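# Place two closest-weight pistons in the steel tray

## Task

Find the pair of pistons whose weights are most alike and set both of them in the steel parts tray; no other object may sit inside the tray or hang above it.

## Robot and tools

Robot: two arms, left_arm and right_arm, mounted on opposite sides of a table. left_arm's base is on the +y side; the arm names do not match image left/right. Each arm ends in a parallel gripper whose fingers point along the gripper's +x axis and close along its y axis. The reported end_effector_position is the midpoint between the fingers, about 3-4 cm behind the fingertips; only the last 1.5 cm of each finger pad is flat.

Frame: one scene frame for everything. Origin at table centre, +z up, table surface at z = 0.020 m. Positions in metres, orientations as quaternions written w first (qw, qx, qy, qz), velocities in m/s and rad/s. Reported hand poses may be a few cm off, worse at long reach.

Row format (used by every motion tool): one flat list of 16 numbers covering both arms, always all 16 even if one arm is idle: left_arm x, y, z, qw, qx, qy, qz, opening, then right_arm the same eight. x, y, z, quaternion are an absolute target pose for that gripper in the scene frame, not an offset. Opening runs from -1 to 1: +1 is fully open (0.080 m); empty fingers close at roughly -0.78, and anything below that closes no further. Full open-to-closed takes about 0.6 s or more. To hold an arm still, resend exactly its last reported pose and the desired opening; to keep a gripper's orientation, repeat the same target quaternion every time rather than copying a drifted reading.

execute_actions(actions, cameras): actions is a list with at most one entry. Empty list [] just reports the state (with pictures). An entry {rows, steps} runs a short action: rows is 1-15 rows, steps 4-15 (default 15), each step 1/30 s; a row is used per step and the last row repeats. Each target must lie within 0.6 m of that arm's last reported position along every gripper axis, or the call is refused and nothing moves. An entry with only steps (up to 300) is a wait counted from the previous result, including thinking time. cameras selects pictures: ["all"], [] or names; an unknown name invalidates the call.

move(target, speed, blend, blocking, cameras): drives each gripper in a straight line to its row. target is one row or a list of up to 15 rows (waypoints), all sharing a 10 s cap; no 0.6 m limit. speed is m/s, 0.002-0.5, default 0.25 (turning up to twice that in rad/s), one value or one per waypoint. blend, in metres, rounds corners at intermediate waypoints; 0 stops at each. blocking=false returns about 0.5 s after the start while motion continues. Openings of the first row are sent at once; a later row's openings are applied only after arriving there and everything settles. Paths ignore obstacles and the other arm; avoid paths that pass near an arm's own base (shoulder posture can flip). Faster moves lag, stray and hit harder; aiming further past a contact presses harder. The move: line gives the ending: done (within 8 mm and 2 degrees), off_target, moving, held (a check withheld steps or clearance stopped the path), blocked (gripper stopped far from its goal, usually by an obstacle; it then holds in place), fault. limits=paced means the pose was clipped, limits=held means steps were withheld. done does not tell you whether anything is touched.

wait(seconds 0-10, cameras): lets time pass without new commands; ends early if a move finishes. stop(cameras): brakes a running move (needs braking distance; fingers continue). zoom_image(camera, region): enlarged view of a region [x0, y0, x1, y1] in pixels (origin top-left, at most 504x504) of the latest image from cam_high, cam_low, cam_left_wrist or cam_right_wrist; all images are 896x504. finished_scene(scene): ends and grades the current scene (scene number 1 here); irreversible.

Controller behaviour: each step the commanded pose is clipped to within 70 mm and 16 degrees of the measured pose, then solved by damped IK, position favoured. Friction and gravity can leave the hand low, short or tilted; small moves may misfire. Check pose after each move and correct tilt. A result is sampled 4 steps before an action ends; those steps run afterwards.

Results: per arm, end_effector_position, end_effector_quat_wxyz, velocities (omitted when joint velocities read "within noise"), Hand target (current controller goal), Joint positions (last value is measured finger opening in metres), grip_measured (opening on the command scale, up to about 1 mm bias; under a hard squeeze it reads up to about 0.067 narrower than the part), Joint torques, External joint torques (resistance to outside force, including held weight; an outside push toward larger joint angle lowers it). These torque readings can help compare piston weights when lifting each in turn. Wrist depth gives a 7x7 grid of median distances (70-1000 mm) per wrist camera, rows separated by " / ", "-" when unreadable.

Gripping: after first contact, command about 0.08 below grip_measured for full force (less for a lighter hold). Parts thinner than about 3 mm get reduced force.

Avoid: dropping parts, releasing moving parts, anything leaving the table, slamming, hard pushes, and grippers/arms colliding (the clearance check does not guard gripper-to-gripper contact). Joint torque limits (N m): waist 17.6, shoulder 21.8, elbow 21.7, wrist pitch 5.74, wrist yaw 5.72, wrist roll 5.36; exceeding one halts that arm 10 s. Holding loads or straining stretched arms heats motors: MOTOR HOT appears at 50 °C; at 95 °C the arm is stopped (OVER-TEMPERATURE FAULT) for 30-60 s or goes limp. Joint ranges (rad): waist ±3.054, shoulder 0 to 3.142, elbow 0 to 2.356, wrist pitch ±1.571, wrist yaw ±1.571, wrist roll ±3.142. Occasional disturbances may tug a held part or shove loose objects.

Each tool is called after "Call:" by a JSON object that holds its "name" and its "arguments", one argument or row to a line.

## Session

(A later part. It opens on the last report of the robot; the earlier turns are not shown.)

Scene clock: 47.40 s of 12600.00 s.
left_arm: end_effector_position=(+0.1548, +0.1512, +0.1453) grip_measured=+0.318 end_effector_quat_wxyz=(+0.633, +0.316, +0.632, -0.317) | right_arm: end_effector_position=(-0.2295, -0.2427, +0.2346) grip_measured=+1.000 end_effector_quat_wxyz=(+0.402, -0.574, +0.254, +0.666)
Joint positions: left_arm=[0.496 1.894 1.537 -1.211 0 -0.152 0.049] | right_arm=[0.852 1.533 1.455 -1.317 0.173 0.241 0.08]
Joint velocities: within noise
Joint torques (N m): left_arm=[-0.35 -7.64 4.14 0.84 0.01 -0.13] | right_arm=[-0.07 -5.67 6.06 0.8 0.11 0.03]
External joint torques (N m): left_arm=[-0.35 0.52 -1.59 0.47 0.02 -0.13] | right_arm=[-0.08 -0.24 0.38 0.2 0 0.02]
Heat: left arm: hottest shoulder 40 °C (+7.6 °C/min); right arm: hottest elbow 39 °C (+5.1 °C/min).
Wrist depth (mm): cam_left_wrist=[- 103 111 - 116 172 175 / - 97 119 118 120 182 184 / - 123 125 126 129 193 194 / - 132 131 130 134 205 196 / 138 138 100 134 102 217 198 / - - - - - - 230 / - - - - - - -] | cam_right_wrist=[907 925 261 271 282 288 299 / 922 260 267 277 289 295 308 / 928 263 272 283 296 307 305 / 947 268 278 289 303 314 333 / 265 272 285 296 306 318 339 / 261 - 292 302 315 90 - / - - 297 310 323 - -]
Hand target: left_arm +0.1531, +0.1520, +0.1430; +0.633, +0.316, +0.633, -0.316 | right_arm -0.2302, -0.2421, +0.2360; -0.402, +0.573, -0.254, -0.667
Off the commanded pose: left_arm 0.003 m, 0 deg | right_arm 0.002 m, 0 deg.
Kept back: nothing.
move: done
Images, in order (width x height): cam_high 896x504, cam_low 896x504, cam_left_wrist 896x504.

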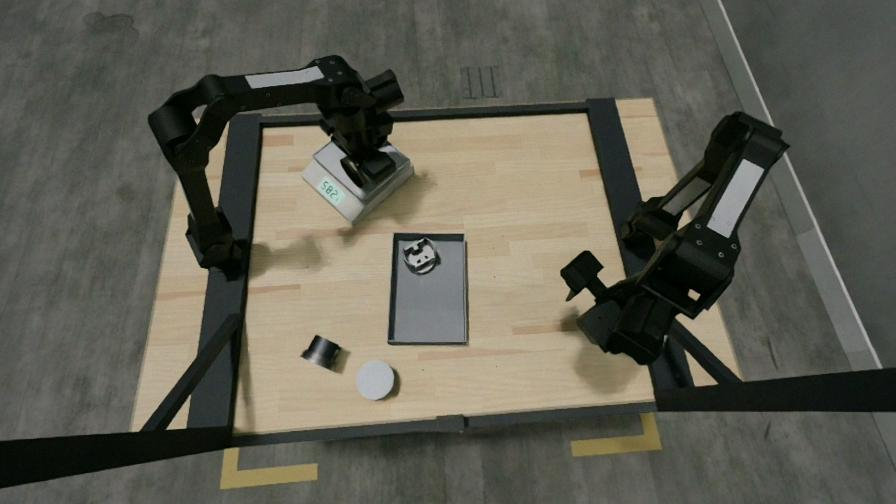

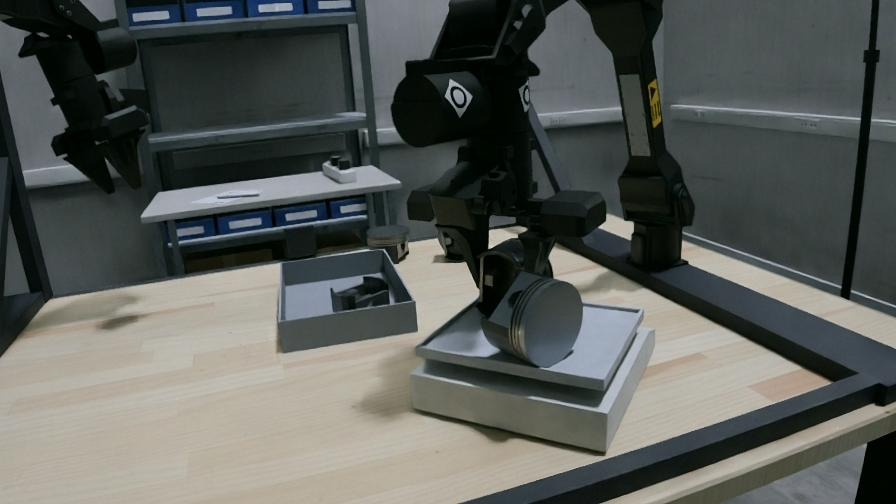

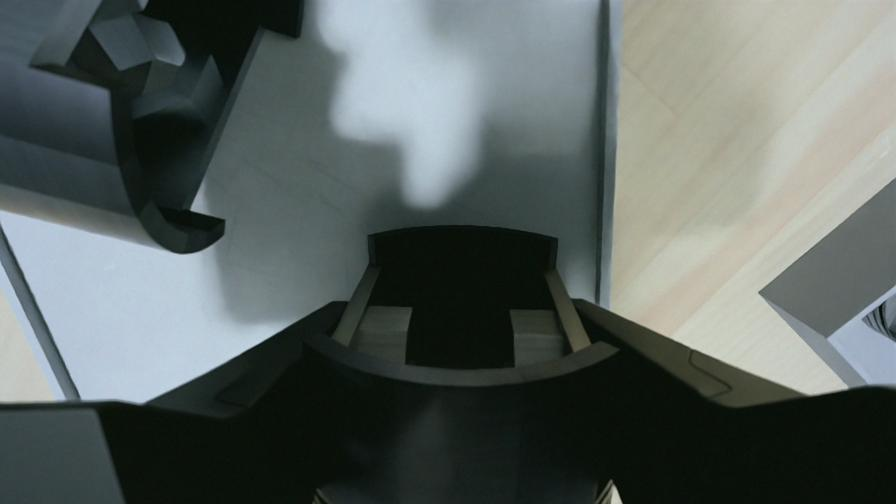

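Call:
{"name": "move", "arguments": {
  "target": [
    [0.153, 0.152, 0.144, 0.6325, 0.316, 0.6325, -0.316, 0.1, -0.2302, -0.2421, 0.2360, 0.402, -0.573, 0.254, 0.667, 1],
    [0.153, 0.152, 0.144, 0.6325, 0.316, 0.6325, -0.316, 0.48, -0.2302, -0.2421, 0.2360, 0.402, -0.573, 0.254, 0.667, 1],
    [0.153, 0.152, 0.22, 0.6325, 0.316, 0.6325, -0.316, 0.48, -0.2302, -0.2421, 0.2360, 0.402, -0.573, 0.254, 0.667, 1]
  ],
  "cameras": ["cam_high","cam_low","cam_left_wrist"],
  "speed": [0.05,0.05,0.15]
}}

Call:
{"name": "zoom_image", "arguments": {
  "camera": "cam_high",
  "region": [300, 100, 430, 240]
}}

Scene clock: 49.77 s of 12600.00 s.
left_arm: end_effector_position=(+0.1530, +0.1542, +0.2208) grip_measured=+0.477 end_effector_quat_wxyz=(+0.633, +0.316, +0.632, -0.317) | right_arm: end_effector_position=(-0.2295, -0.2427, +0.2346) grip_measured=+1.000 end_effector_quat_wxyz=(+0.402, -0.574, +0.254, +0.666)
Joint positions: left_arm=[0.496 1.89 1.832 -1.511 0 -0.152 0.056] | right_arm=[0.852 1.533 1.455 -1.317 0.173 0.241 0.08]
Joint velocities: within noise
Joint torques (N m): left_arm=[-0.31 -6.2 6.43 0.27 0 -0.13] | right_arm=[0 -5.69 5.77 0.81 0.13 0.01]
External joint torques (N m): left_arm=[-0.31 1.92 0.74 -0.08 0.01 -0.13] | right_arm=[-0.01 -0.2 0.06 0.21 0.01 0.01]
Heat: left arm: hottest shoulder 40 °C (+7.2 °C/min); right arm: hottest elbow 39 °C (+4.8 °C/min).
Wrist depth (mm): cam_left_wrist=[215 116 173 181 237 243 245 / 241 127 188 192 251 256 253 / 256 197 199 198 265 268 249 / 272 210 209 138 282 285 260 / 287 285 155 147 160 303 306 / - - 316 319 - - 323 / - - 341 340 348 - -] | cam_right_wrist=[897 924 261 272 283 290 298 / 908 261 265 277 289 296 306 / 935 263 273 282 294 308 307 / 952 267 278 289 303 316 330 / 266 271 285 297 307 318 340 / 261 - 291 303 315 90 - / - - 295 311 324 - -]
Hand target: left_arm +0.1530, +0.1520, +0.2199; +0.632, +0.316, +0.633, -0.316 | right_arm -0.2302, -0.2421, +0.2360; -0.402, +0.573, -0.254, -0.667
Off the commanded pose: left_arm 0.002 m, 0 deg | right_arm 0.002 m, 0 deg.
Kept back: nothing.
move: done
Images, in order (width x height): cam_high 896x504, cam_low 896x504, cam_left_wrist 896x504.

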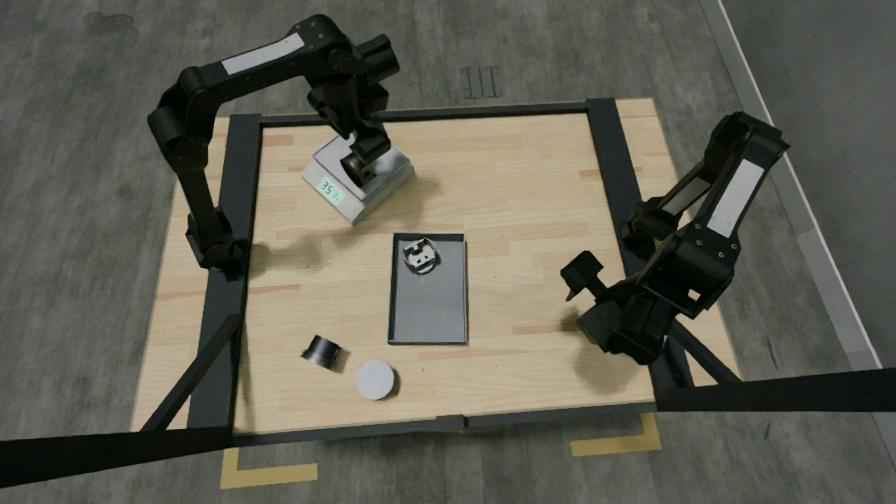

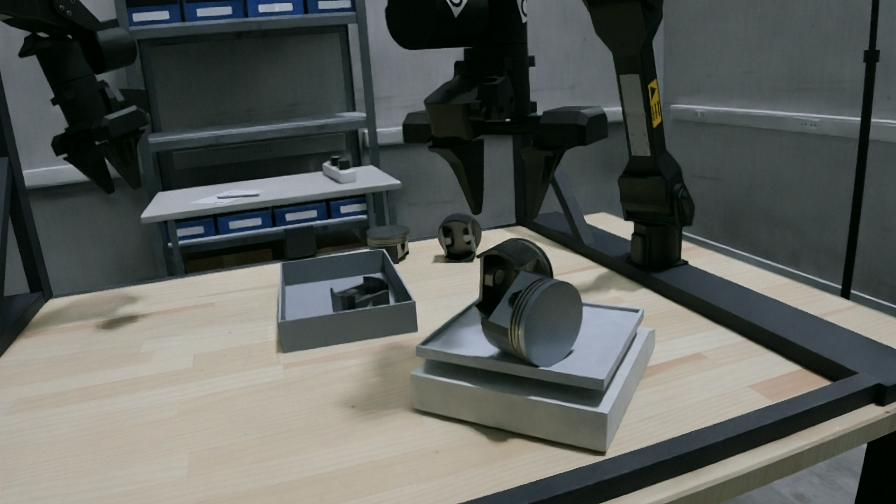

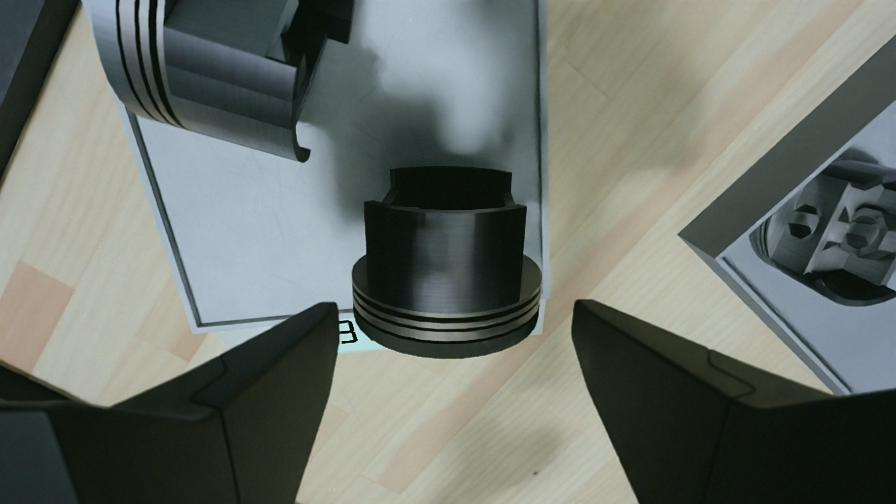

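Scaled by 3.600.

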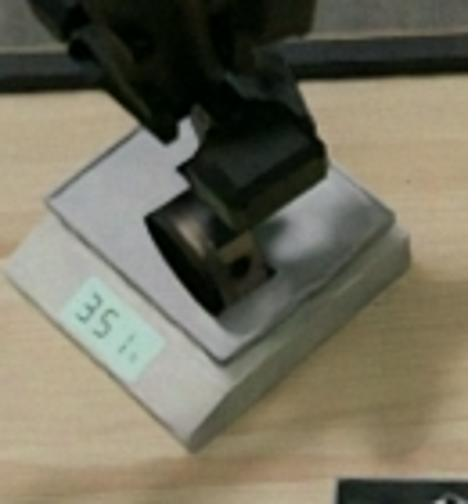

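Call:
{"name": "move", "arguments": {
  "target": [
    [0.153, 0.152, 0.1445, 0.6325, 0.316, 0.6325, -0.316, 0.48, -0.2302, -0.2421, 0.2360, 0.402, -0.573, 0.254, 0.667, 1],
    [0.153, 0.152, 0.1445, 0.6325, 0.316, 0.6325, -0.316, 0.1, -0.2302, -0.2421, 0.2360, 0.402, -0.573, 0.254, 0.667, 1],
    [0.140, 0.157, 0.19, 0.6325, 0.316, 0.6325, -0.316, 0.1, -0.2302, -0.2421, 0.2360, 0.402, -0.573, 0.254, 0.667, 1],
    [-0.03, 0.262, 0.12, 0.5337, 0.4639, 0.5337, -0.4639, 0.1, -0.2302, -0.2421, 0.2360, 0.402, -0.573, 0.254, 0.667, 1],
    [-0.03, 0.262, 0.0785, 0.5337, 0.4639, 0.5337, -0.4639, 0.1, -0.2302, -0.2421, 0.2360, 0.402, -0.573, 0.254, 0.667, 1],
    [-0.03, 0.262, 0.0785, 0.5337, 0.4639, 0.5337, -0.4639, 0.5, -0.2302, -0.2421, 0.2360, 0.402, -0.573, 0.254, 0.667, 1]
  ],
  "cameras": ["cam_high","cam_low","cam_left_wrist"],
  "speed": [0.12,0.05,0.2,0.3,0.08,0.1],
  "blend": [0,0,0.02,0.02,0,0]
}}

Scene clock: 54.53 s of 12600.00 s.
left_arm: end_effector_position=(-0.0299, +0.2587, +0.0821) grip_measured=+0.496 end_effector_quat_wxyz=(+0.536, +0.459, +0.531, -0.469) | right_arm: end_effector_position=(-0.2295, -0.2427, +0.2346) grip_measured=+1.000 end_effector_quat_wxyz=(+0.402, -0.574, +0.254, +0.666)
Joint positions: left_arm=[-0.077 1.388 0.732 -0.899 0.003 -0.222 0.057] | right_arm=[0.852 1.533 1.455 -1.317 0.173 0.241 0.08]
Joint velocities: within noise
Joint torques (N m): left_arm=[-0.39 -2.41 3.96 0.5 -0.1 -0.13] | right_arm=[-0.12 -5.68 6.02 0.79 0.16 0.06]
External joint torques (N m): left_arm=[-0.39 1.58 -1.43 0.12 -0.09 -0.13] | right_arm=[-0.14 -0.27 0.32 0.18 0.05 0.06]
Heat: left arm: hottest shoulder 40 °C (+6.6 °C/min); right arm: hottest shoulder 39 °C (+3.3 °C/min).
Wrist depth (mm): cam_left_wrist=[111 112 113 116 116 118 120 / 117 118 119 120 122 124 125 / 123 124 126 128 129 131 133 / 130 131 132 131 136 139 140 / 137 138 100 133 111 147 149 / - - - - - - 157 / - - - - - - -] | cam_right_wrist=[898 916 260 271 281 291 298 / 927 261 266 278 288 295 309 / 938 261 273 283 296 308 305 / 945 268 278 289 303 315 329 / 265 272 286 298 306 318 340 / 261 - 291 303 314 90 - / - - 296 310 322 - -]
Hand target: left_arm -0.0300, +0.2621, +0.0786; +0.534, +0.464, +0.534, -0.464 | right_arm -0.2302, -0.2421, +0.2360; -0.402, +0.573, -0.254, -0.667
Off the commanded pose: left_arm 0.005 m, 1 deg | right_arm 0.002 m, 0 deg.
Kept back: nothing.
move: done
Images, in order (width x height): cam_high 896x504, cam_low 896x504, cam_left_wrist 896x504.

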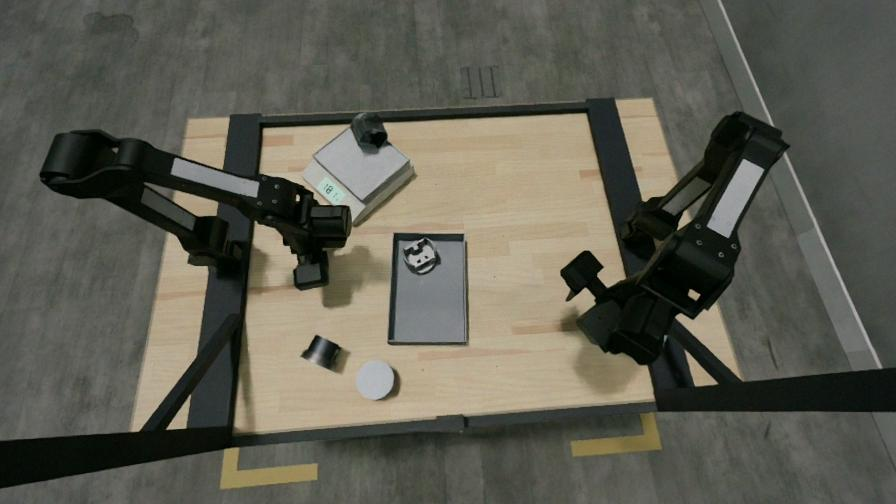

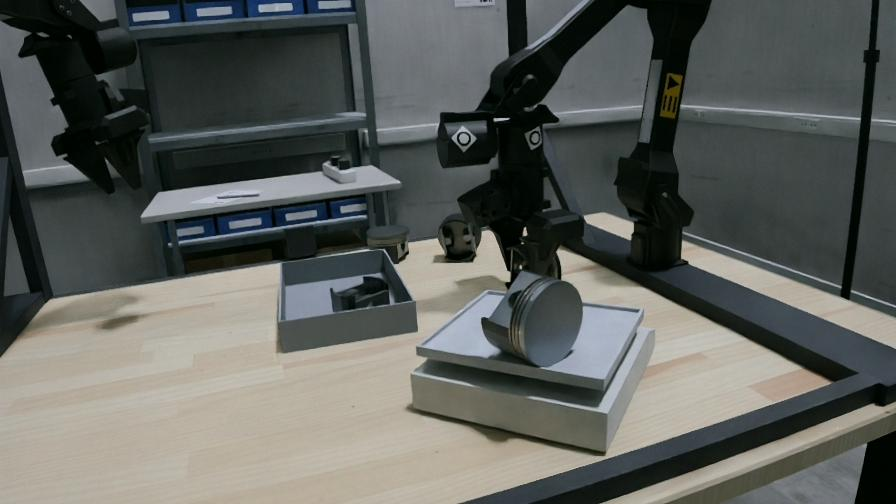

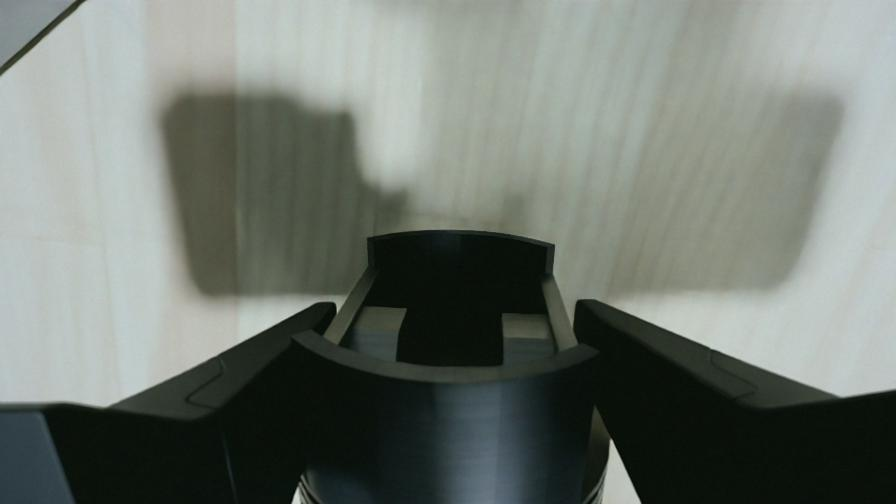

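Call:
{"name": "move", "arguments": {
  "target": [
    [-0.03, 0.262, 0.16, 0.5337, 0.4639, 0.5337, -0.4639, 0.6, -0.2302, -0.2421, 0.2360, 0.402, -0.573, 0.254, 0.667, 1],
    [-0.235, 0.245, 0.19, 0.683, 0.183, 0.683, -0.183, 1, -0.2302, -0.2421, 0.2360, 0.402, -0.573, 0.254, 0.667, 1]
  ],
  "cameras": ["cam_high","cam_low","cam_left_wrist"],
  "speed": [0.2,0.3],
  "blend": [0,0]
}}

Call:
{"name": "zoom_image", "arguments": {
  "camera": "cam_high",
  "region": [270, 100, 430, 300]
}}

Scene clock: 57.77 s of 12600.00 s.
left_arm: end_effector_position=(-0.2333, +0.2461, +0.1907) grip_measured=+1.000 end_effector_quat_wxyz=(+0.681, +0.183, +0.684, -0.184) | right_arm: end_effector_position=(-0.2295, -0.2427, +0.2346) grip_measured=+1.000 end_effector_quat_wxyz=(+0.402, -0.574, +0.254, +0.666)
Joint positions: left_arm=[-0.785 1.713 1.492 -1.347 0.003 -1.836 0.08] | right_arm=[0.852 1.533 1.455 -1.317 0.173 0.241 0.08]
Joint velocities: within noise
Joint torques (N m): left_arm=[-0.32 -4.79 6.47 0.22 -0.15 -0.13] | right_arm=[0.05 -5.49 5.92 0.81 0.14 -0.01]
External joint torques (N m): left_arm=[-0.31 2.07 0.73 -0.07 -0.11 -0.14] | right_arm=[0.08 -0.06 0.19 0.19 0.03 -0.02]
Heat: left arm: hottest shoulder 40 °C (+6.2 °C/min); right arm: hottest shoulder 39 °C (+3.1 °C/min).
Wrist depth (mm): cam_left_wrist=[208 210 211 212 212 215 215 / 219 220 222 223 224 225 228 / 230 232 234 168 237 191 239 / 234 245 246 175 250 200 255 / 231 254 261 265 262 265 - / - - 280 282 285 87 - / - - 296 305 - - -] | cam_right_wrist=[898 930 262 271 280 290 298 / 930 260 266 277 289 295 308 / 942 263 273 284 295 307 306 / 947 268 277 289 301 315 331 / 264 272 285 296 306 317 340 / 261 - 292 303 316 90 - / - - 297 310 323 - -]
Hand target: left_arm -0.2351, +0.2450, +0.1899; +0.683, +0.183, +0.683, -0.183 | right_arm -0.2302, -0.2421, +0.2360; -0.402, +0.573, -0.254, -0.667
Off the commanded pose: left_arm 0.002 m, 0 deg | right_arm 0.002 m, 0 deg.
Kept back: nothing.
move: done
Images, in order (width x height): cam_high 896x504, cam_low 896x504, cam_left_wrist 896x504.

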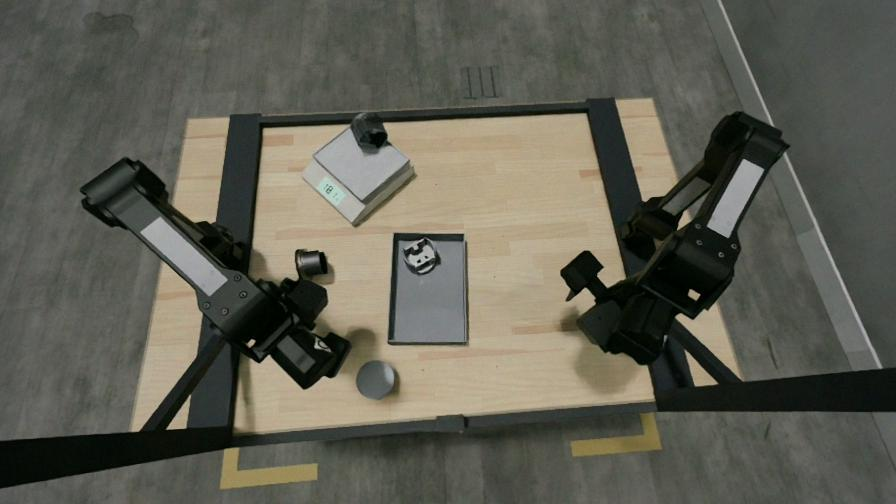

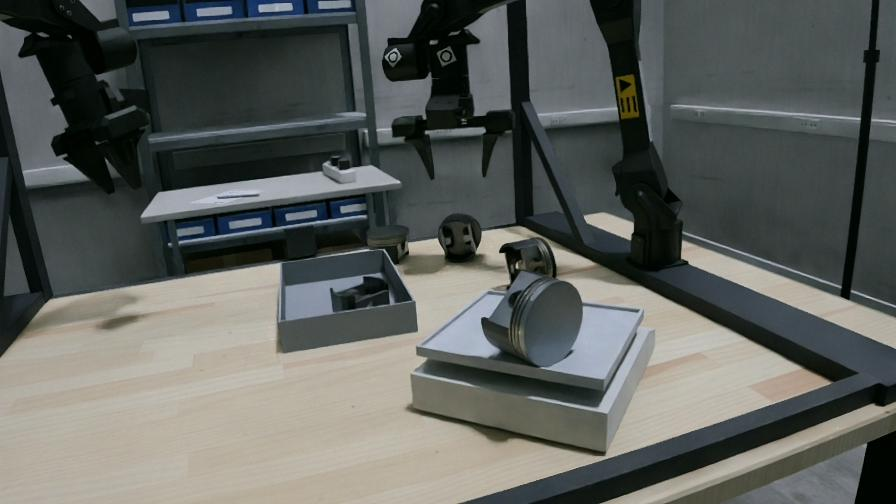

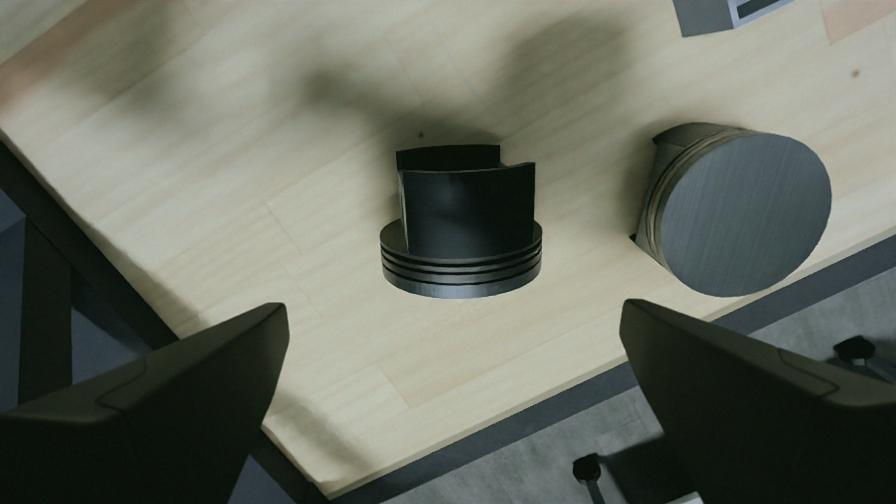

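Scaled by 2.520.

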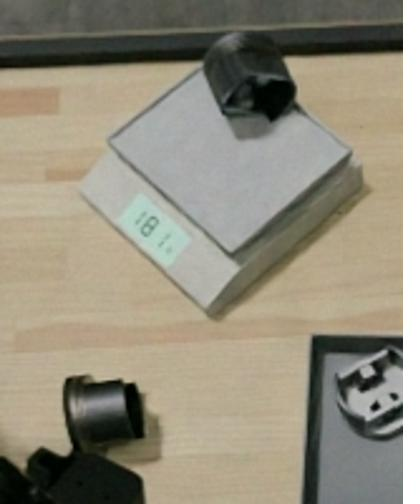

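Call:
{"name": "move", "arguments": {
  "target": [
    [-0.237, 0.2405, 0.077, 0.683, 0.183, 0.683, -0.183, 0.7, -0.2302, -0.2421, 0.2360, 0.402, -0.573, 0.254, 0.667, 1],
    [-0.237, 0.2405, 0.077, 0.683, 0.183, 0.683, -0.183, 0.1, -0.2302, -0.2421, 0.2360, 0.402, -0.573, 0.254, 0.667, 1]
  ],
  "cameras": ["cam_low","cam_left_wrist"],
  "speed": [0.12,0.1],
  "blend": [0,0]
}}

Scene clock: 60.23 s of 12600.00 s.
left_arm: end_effector_position=(-0.2402, +0.2380, +0.0825) grip_measured=+0.307 end_effector_quat_wxyz=(+0.679, +0.176, +0.687, -0.189) | right_arm: end_effector_position=(-0.2295, -0.2427, +0.2346) grip_measured=+1.000 end_effector_quat_wxyz=(+0.402, -0.574, +0.254, +0.666)
Joint positions: left_arm=[-0.783 1.815 1.175 -0.909 0.002 -1.836 0.049] | right_arm=[0.852 1.533 1.455 -1.317 0.173 0.241 0.08]
Joint velocities: within noise
Joint torques (N m): left_arm=[0.08 -5.12 4.06 0.23 -0.11 0.06] | right_arm=[-0.13 -5.48 5.93 0.84 0.14 0.03]
External joint torques (N m): left_arm=[0.07 2.1 -1.27 -0.08 -0.06 0.06] | right_arm=[-0.13 0 0.21 0.24 0.02 0.03]
Heat: left arm: hottest shoulder 40 °C (+6.1 °C/min); right arm: hottest shoulder 39 °C (+3.0 °C/min).
Wrist depth (mm): cam_left_wrist=[109 110 111 113 114 115 117 / - 116 117 118 120 122 123 / 122 123 124 126 127 129 122 / 128 130 130 121 133 137 118 / 136 137 120 127 119 144 108 / 143 - - 111 90 - - / - - - 98 89 - -] | cam_right_wrist=[914 938 261 272 281 291 297 / 935 261 266 277 287 296 310 / 933 262 271 283 294 306 307 / 951 267 278 289 303 316 329 / 265 270 285 295 306 317 338 / 261 - 291 303 315 90 - / - - 298 309 323 - -]
Hand target: left_arm -0.2371, +0.2405, +0.0772; +0.683, +0.183, +0.683, -0.183 | right_arm -0.2302, -0.2421, +0.2360; -0.402, +0.573, -0.254, -0.667
Off the commanded pose: left_arm 0.007 m, 1 deg | right_arm 0.002 m, 0 deg.
Kept back: nothing.
move: done
Images, in order (width x height): cam_low 896x504, cam_left_wrist 896x504.

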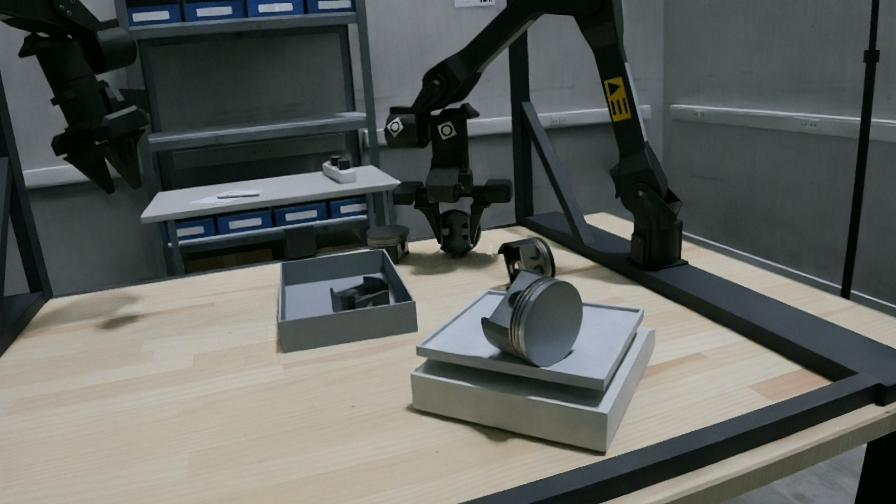

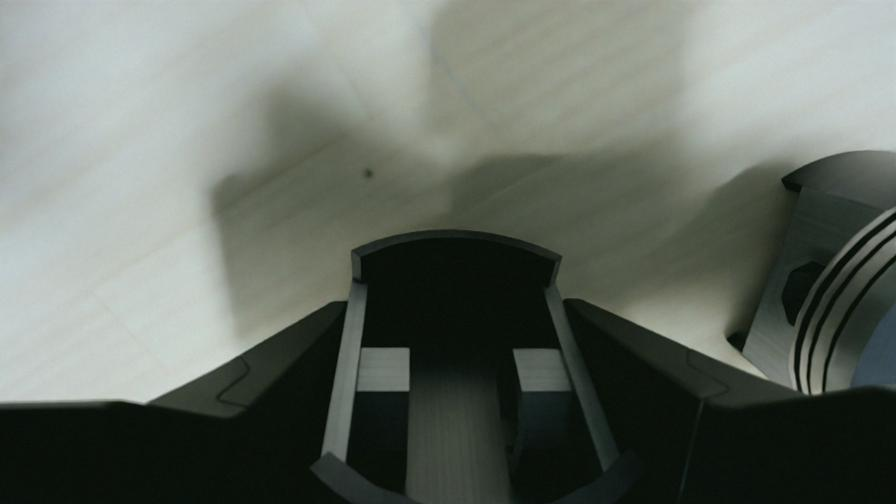

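Call:
{"name": "move", "arguments": {
  "target": [
    [-0.237, 0.2405, 0.2, 0.683, 0.183, 0.683, -0.183, 0.05, -0.2302, -0.2421, 0.2360, 0.402, -0.573, 0.254, 0.667, 1]
  ],
  "cameras": ["cam_high","cam_low","cam_left_wrist"],
  "speed": [0.15]
}}

Call:
{"name": "zoom_image", "arguments": {
  "camera": "cam_low",
  "region": [380, 120, 560, 300]
}}

Scene clock: 61.83 s of 12600.00 s.
left_arm: end_effector_position=(-0.2358, +0.2424, +0.1946) grip_measured=+0.307 end_effector_quat_wxyz=(+0.686, +0.189, +0.680, -0.177) | right_arm: end_effector_position=(-0.2295, -0.2427, +0.2346) grip_measured=+1.000 end_effector_quat_wxyz=(+0.402, -0.574, +0.254, +0.666)
Joint positions: left_arm=[-0.783 1.748 1.549 -1.389 0.002 -1.836 0.049] | right_arm=[0.852 1.533 1.455 -1.317 0.173 0.241 0.08]
Joint velocities: within noise
Joint torques (N m): left_arm=[0 -6.93 6.94 0.18 -0.1 0.05] | right_arm=[-0.14 -5.56 6.03 0.83 0.15 -0.02]
External joint torques (N m): left_arm=[0.04 0.07 1.31 -0.06 -0.06 0.05] | right_arm=[-0.16 -0.13 0.32 0.22 0.04 -0.03]
Heat: left arm: hottest shoulder 40 °C (+6.0 °C/min); right arm: hottest shoulder 39 °C (+3.0 °C/min).
Wrist depth (mm): cam_left_wrist=[214 215 215 214 215 216 215 / 225 226 226 226 226 224 226 / 238 238 238 239 239 192 237 / 235 250 249 121 250 200 250 / 241 260 121 127 120 269 - / 200 - - 112 91 - - / - - - 98 89 - -] | cam_right_wrist=[906 903 261 272 282 289 299 / 913 261 266 277 289 296 308 / 938 262 273 283 294 308 308 / 946 267 279 289 302 317 332 / 264 272 285 295 308 318 341 / 261 - 291 302 315 90 - / - - 298 311 326 - -]
Hand target: left_arm -0.2370, +0.2406, +0.2000; +0.683, +0.183, +0.683, -0.183 | right_arm -0.2302, -0.2421, +0.2360; -0.402, +0.573, -0.254, -0.667
Off the commanded pose: left_arm 0.006 m, 1 deg | right_arm 0.002 m, 0 deg.
Kept back: nothing.
move: done
Images, in order (width x height): cam_high 896x504, cam_low 896x504, cam_left_wrist 896x504.

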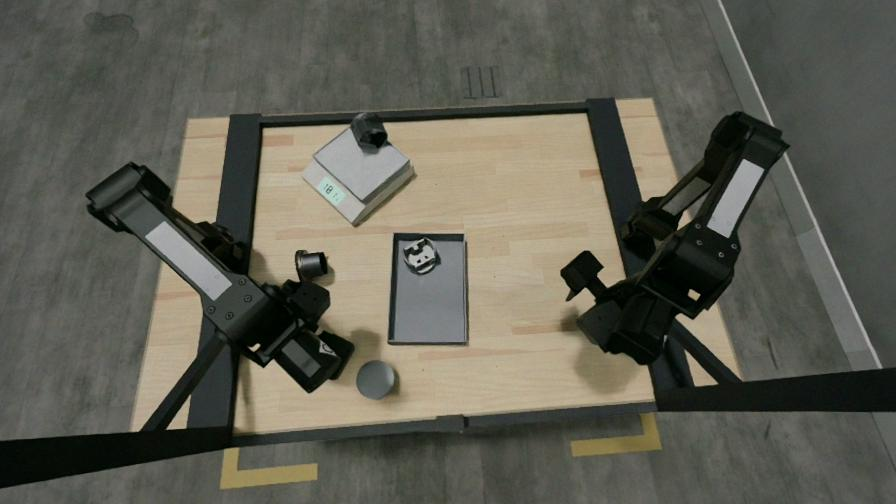

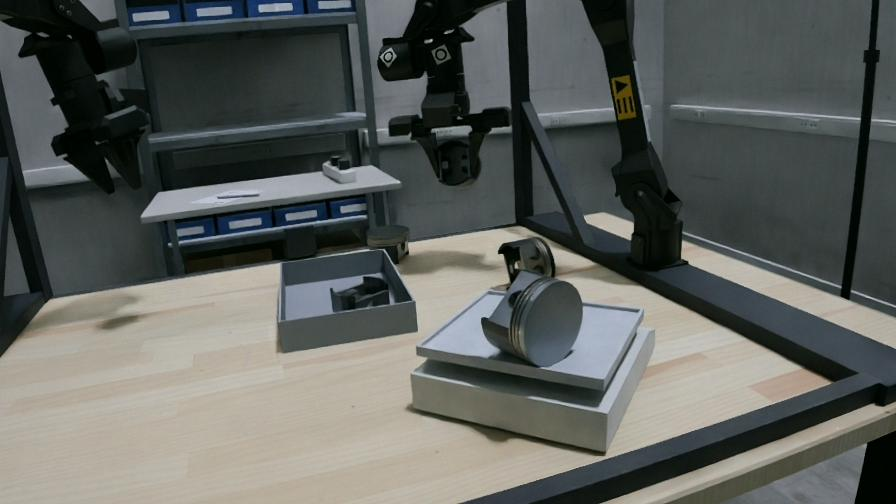

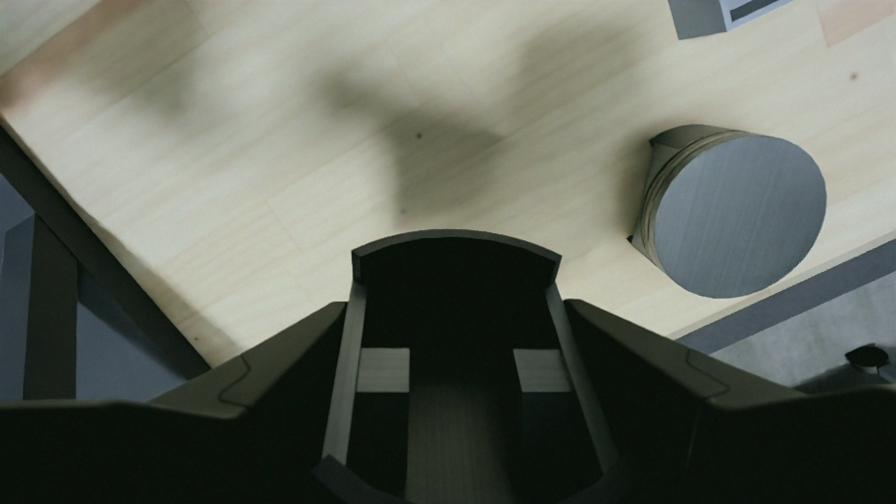

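Scaled by 2.800.

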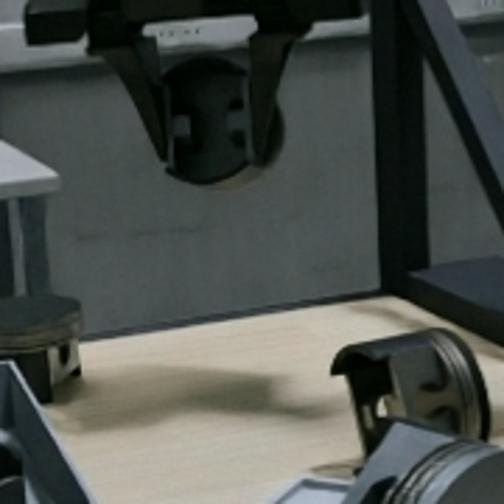

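Call:
{"name": "move", "arguments": {
  "target": [
    [0.157, 0.146, 0.195, 0.5383, 0.3569, 0.7144, -0.2689, 0.05, -0.2302, -0.2421, 0.2360, 0.402, -0.573, 0.254, 0.667, 1],
    [0.157, 0.146, 0.155, 0.5383, 0.3569, 0.7144, -0.2689, 0.05, -0.2302, -0.2421, 0.2360, 0.402, -0.573, 0.254, 0.667, 1]
  ],
  "cameras": ["cam_high","cam_low","cam_left_wrist"],
  "speed": [0.3,0.15]
}}

Call:
{"name": "zoom_image", "arguments": {
  "camera": "cam_low",
  "region": [400, 160, 660, 400]
}}

Scene clock: 64.63 s of 12600.00 s.
left_arm: end_effector_position=(+0.1576, +0.1467, +0.1552) grip_measured=+0.307 end_effector_quat_wxyz=(+0.554, +0.345, +0.705, -0.277) | right_arm: end_effector_position=(-0.2295, -0.2427, +0.2346) grip_measured=+1.000 end_effector_quat_wxyz=(+0.402, -0.574, +0.254, +0.666)
Joint positions: left_arm=[0.514 2.121 1.88 -1.561 0.041 -0.139 0.049] | right_arm=[0.852 1.533 1.455 -1.317 0.173 0.241 0.08]
Joint velocities: within noise
Joint torques (N m): left_arm=[-0.36 -8.1 5.47 -0.16 -0.07 0.14] | right_arm=[0.05 -5.51 5.82 0.78 0.14 0.04]
External joint torques (N m): left_arm=[-0.42 1.35 0.05 -0.13 -0.08 0.14] | right_arm=[0 -0.07 0.14 0.19 0.04 0.03]
Heat: left arm: hottest shoulder 40 °C (+6.0 °C/min); right arm: hottest elbow 40 °C (+5.0 °C/min).
Wrist depth (mm): cam_left_wrist=[- 96 106 - 112 170 173 / - 112 119 117 120 186 189 / - 125 128 131 135 205 200 / - 142 140 121 154 228 201 / 155 156 120 127 120 255 258 / - - - 112 91 - 284 / - - - 98 90 - -] | cam_right_wrist=[902 929 260 271 280 289 298 / 921 261 266 277 289 296 307 / 923 262 272 284 295 307 306 / 932 268 277 289 304 315 329 / 265 271 285 295 307 318 340 / 261 - 292 302 315 90 - / - - 297 310 322 - -]
Hand target: left_arm +0.1568, +0.1462, +0.1547; +0.552, +0.349, +0.704, -0.278 | right_arm -0.2302, -0.2421, +0.2360; -0.402, +0.573, -0.254, -0.667
Off the commanded pose: left_arm 0.001 m, 3 deg | right_arm 0.002 m, 0 deg.
joint sent to its limit (left arm) — joint 4 (wrist pitch), lower limit.
Kept back: nothing.
move: off_target (left_arm)
Images, in order (width x height): cam_high 896x504, cam_low 896x504, cam_left_wrist 896x504.

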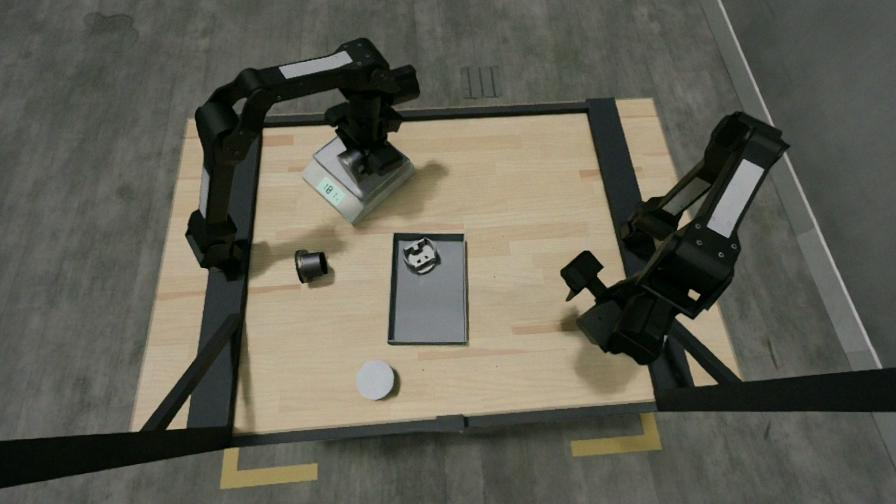

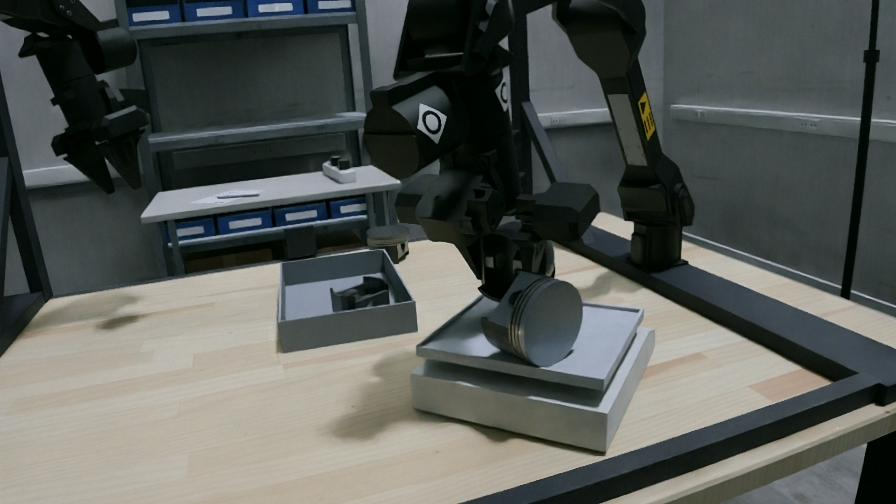

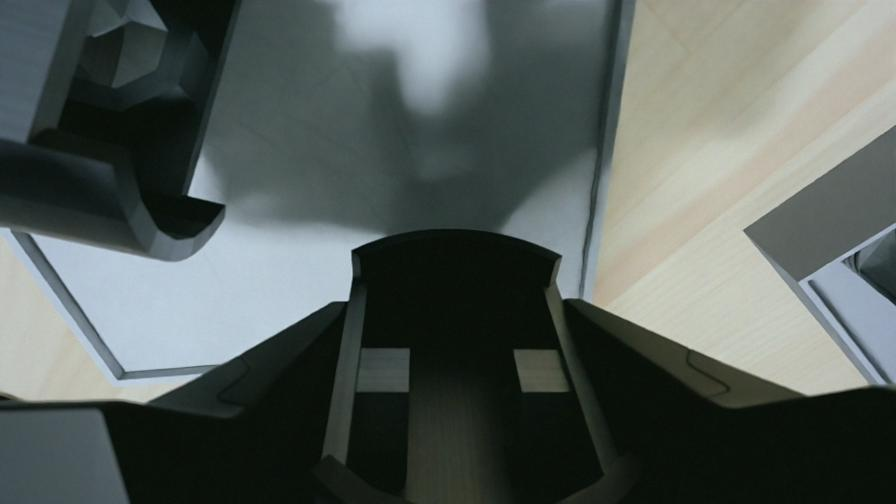

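Scaled by 1.938.

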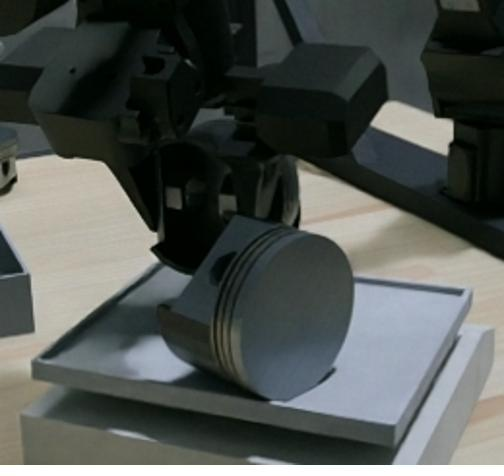

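Call:
{"name": "move", "arguments": {
  "target": [
    [0.156, 0.147, 0.147, 0.5383, 0.3569, 0.7144, -0.2689, 0.05, -0.2302, -0.2421, 0.2360, 0.402, -0.573, 0.254, 0.667, 1]
  ],
  "cameras": ["cam_high","cam_low","cam_left_wrist"],
  "speed": [0.04]
}}

Call:
{"name": "zoom_image", "arguments": {
  "camera": "cam_high",
  "region": [300, 100, 430, 240]
}}

Call:
{"name": "zoom_image", "arguments": {
  "camera": "cam_low",
  "region": [400, 160, 660, 400]
}}

Scene clock: 65.60 s of 12600.00 s.
left_arm: end_effector_position=(+0.1575, +0.1465, +0.1503) grip_measured=+0.307 end_effector_quat_wxyz=(+0.549, +0.348, +0.709, -0.274) | right_arm: end_effector_position=(-0.2295, -0.2427, +0.2346) grip_measured=+1.000 end_effector_quat_wxyz=(+0.402, -0.574, +0.254, +0.666)
Joint positions: left_arm=[0.514 2.135 1.88 -1.561 0.041 -0.139 0.049] | right_arm=[0.852 1.533 1.455 -1.317 0.173 0.241 0.08]
Joint velocities: within noise
Joint torques (N m): left_arm=[-0.41 -7.66 4.62 -0.18 -0.07 0.14] | right_arm=[-0.1 -5.47 5.88 0.82 0.13 -0.02]
External joint torques (N m): left_arm=[-0.41 1.85 -0.74 -0.11 -0.08 0.15] | right_arm=[-0.09 -0.06 0.2 0.22 0.01 -0.02]
Heat: left arm: hottest shoulder 40 °C (+6.0 °C/min); right arm: hottest elbow 40 °C (+4.0 °C/min).
Wrist depth (mm): cam_left_wrist=[- 88 104 105 104 164 166 / - 107 113 112 114 180 183 / - 121 122 126 131 199 196 / - 135 138 119 146 221 195 / 148 149 120 126 119 248 253 / - - - 112 90 - 278 / - - - 98 89 - -] | cam_right_wrist=[899 925 261 270 281 291 298 / 907 260 267 278 288 294 307 / 936 263 273 283 294 307 307 / 943 267 279 289 301 316 333 / 265 271 285 294 307 320 340 / 261 - 292 305 315 90 - / - - 296 309 325 - -]
Hand target: left_arm +0.1559, +0.1472, +0.1467; +0.543, +0.354, +0.711, -0.272 | right_arm -0.2302, -0.2421, +0.2360; -0.402, +0.573, -0.254, -0.667
Off the commanded pose: left_arm 0.004 m, 2 deg | right_arm 0.002 m, 0 deg.
joint sent to its limit (left arm) — joint 4 (wrist pitch), lower limit.
Kept back: nothing.
move: done
Images, in order (width x height): cam_high 896x504, cam_low 896x504, cam_left_wrist 896x504.

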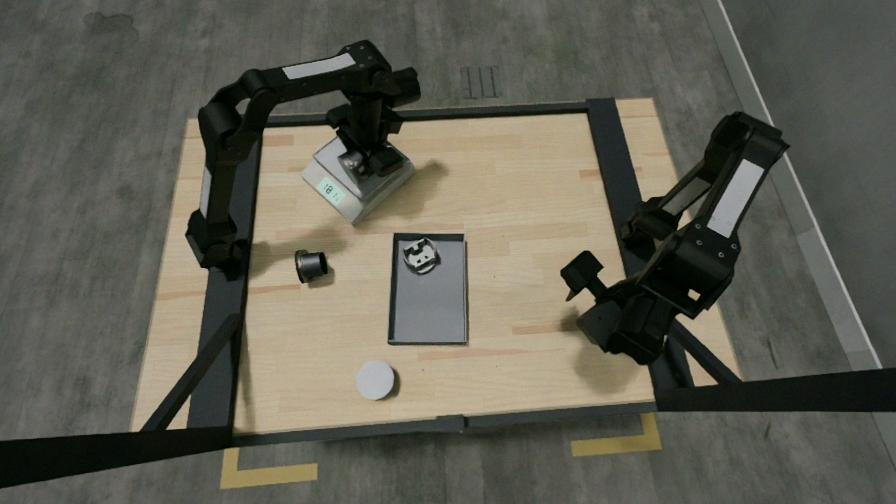

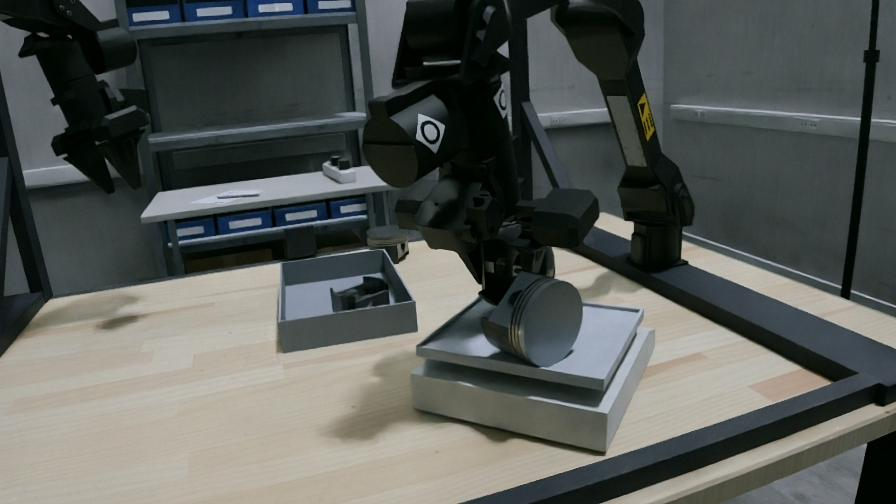

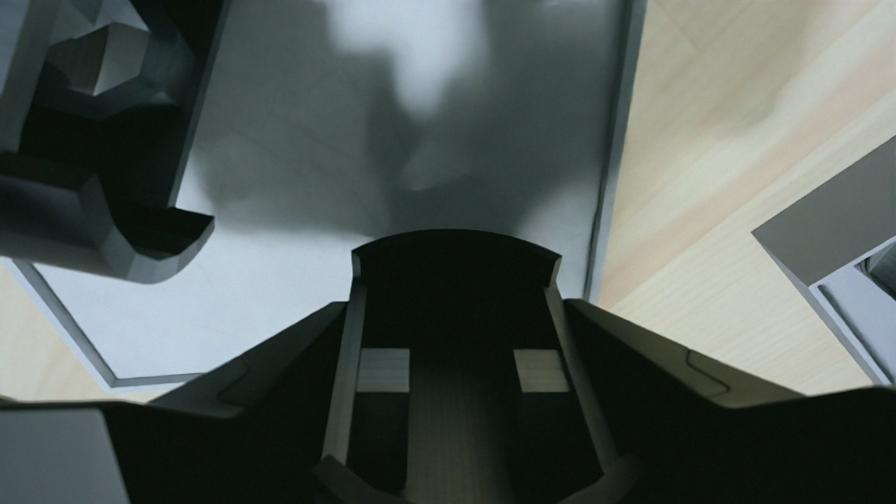

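Scaled by 3.600.

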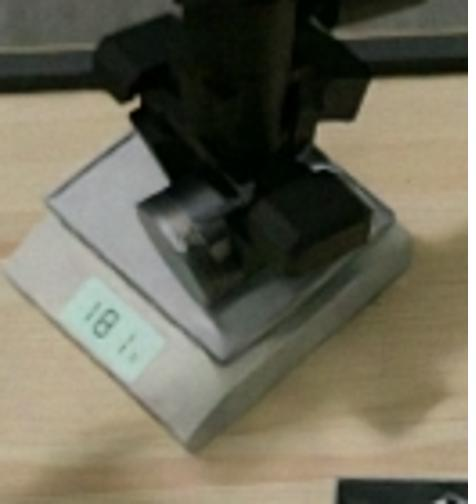

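Scaled by 1.938.

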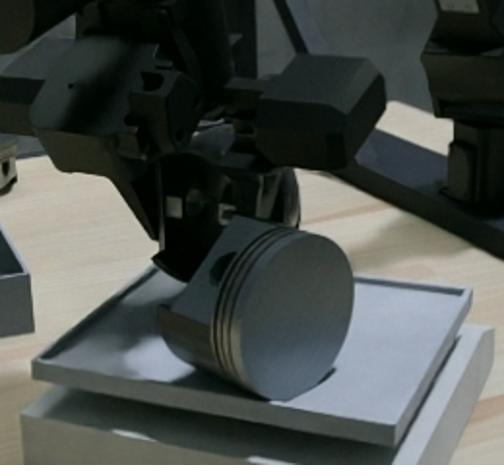

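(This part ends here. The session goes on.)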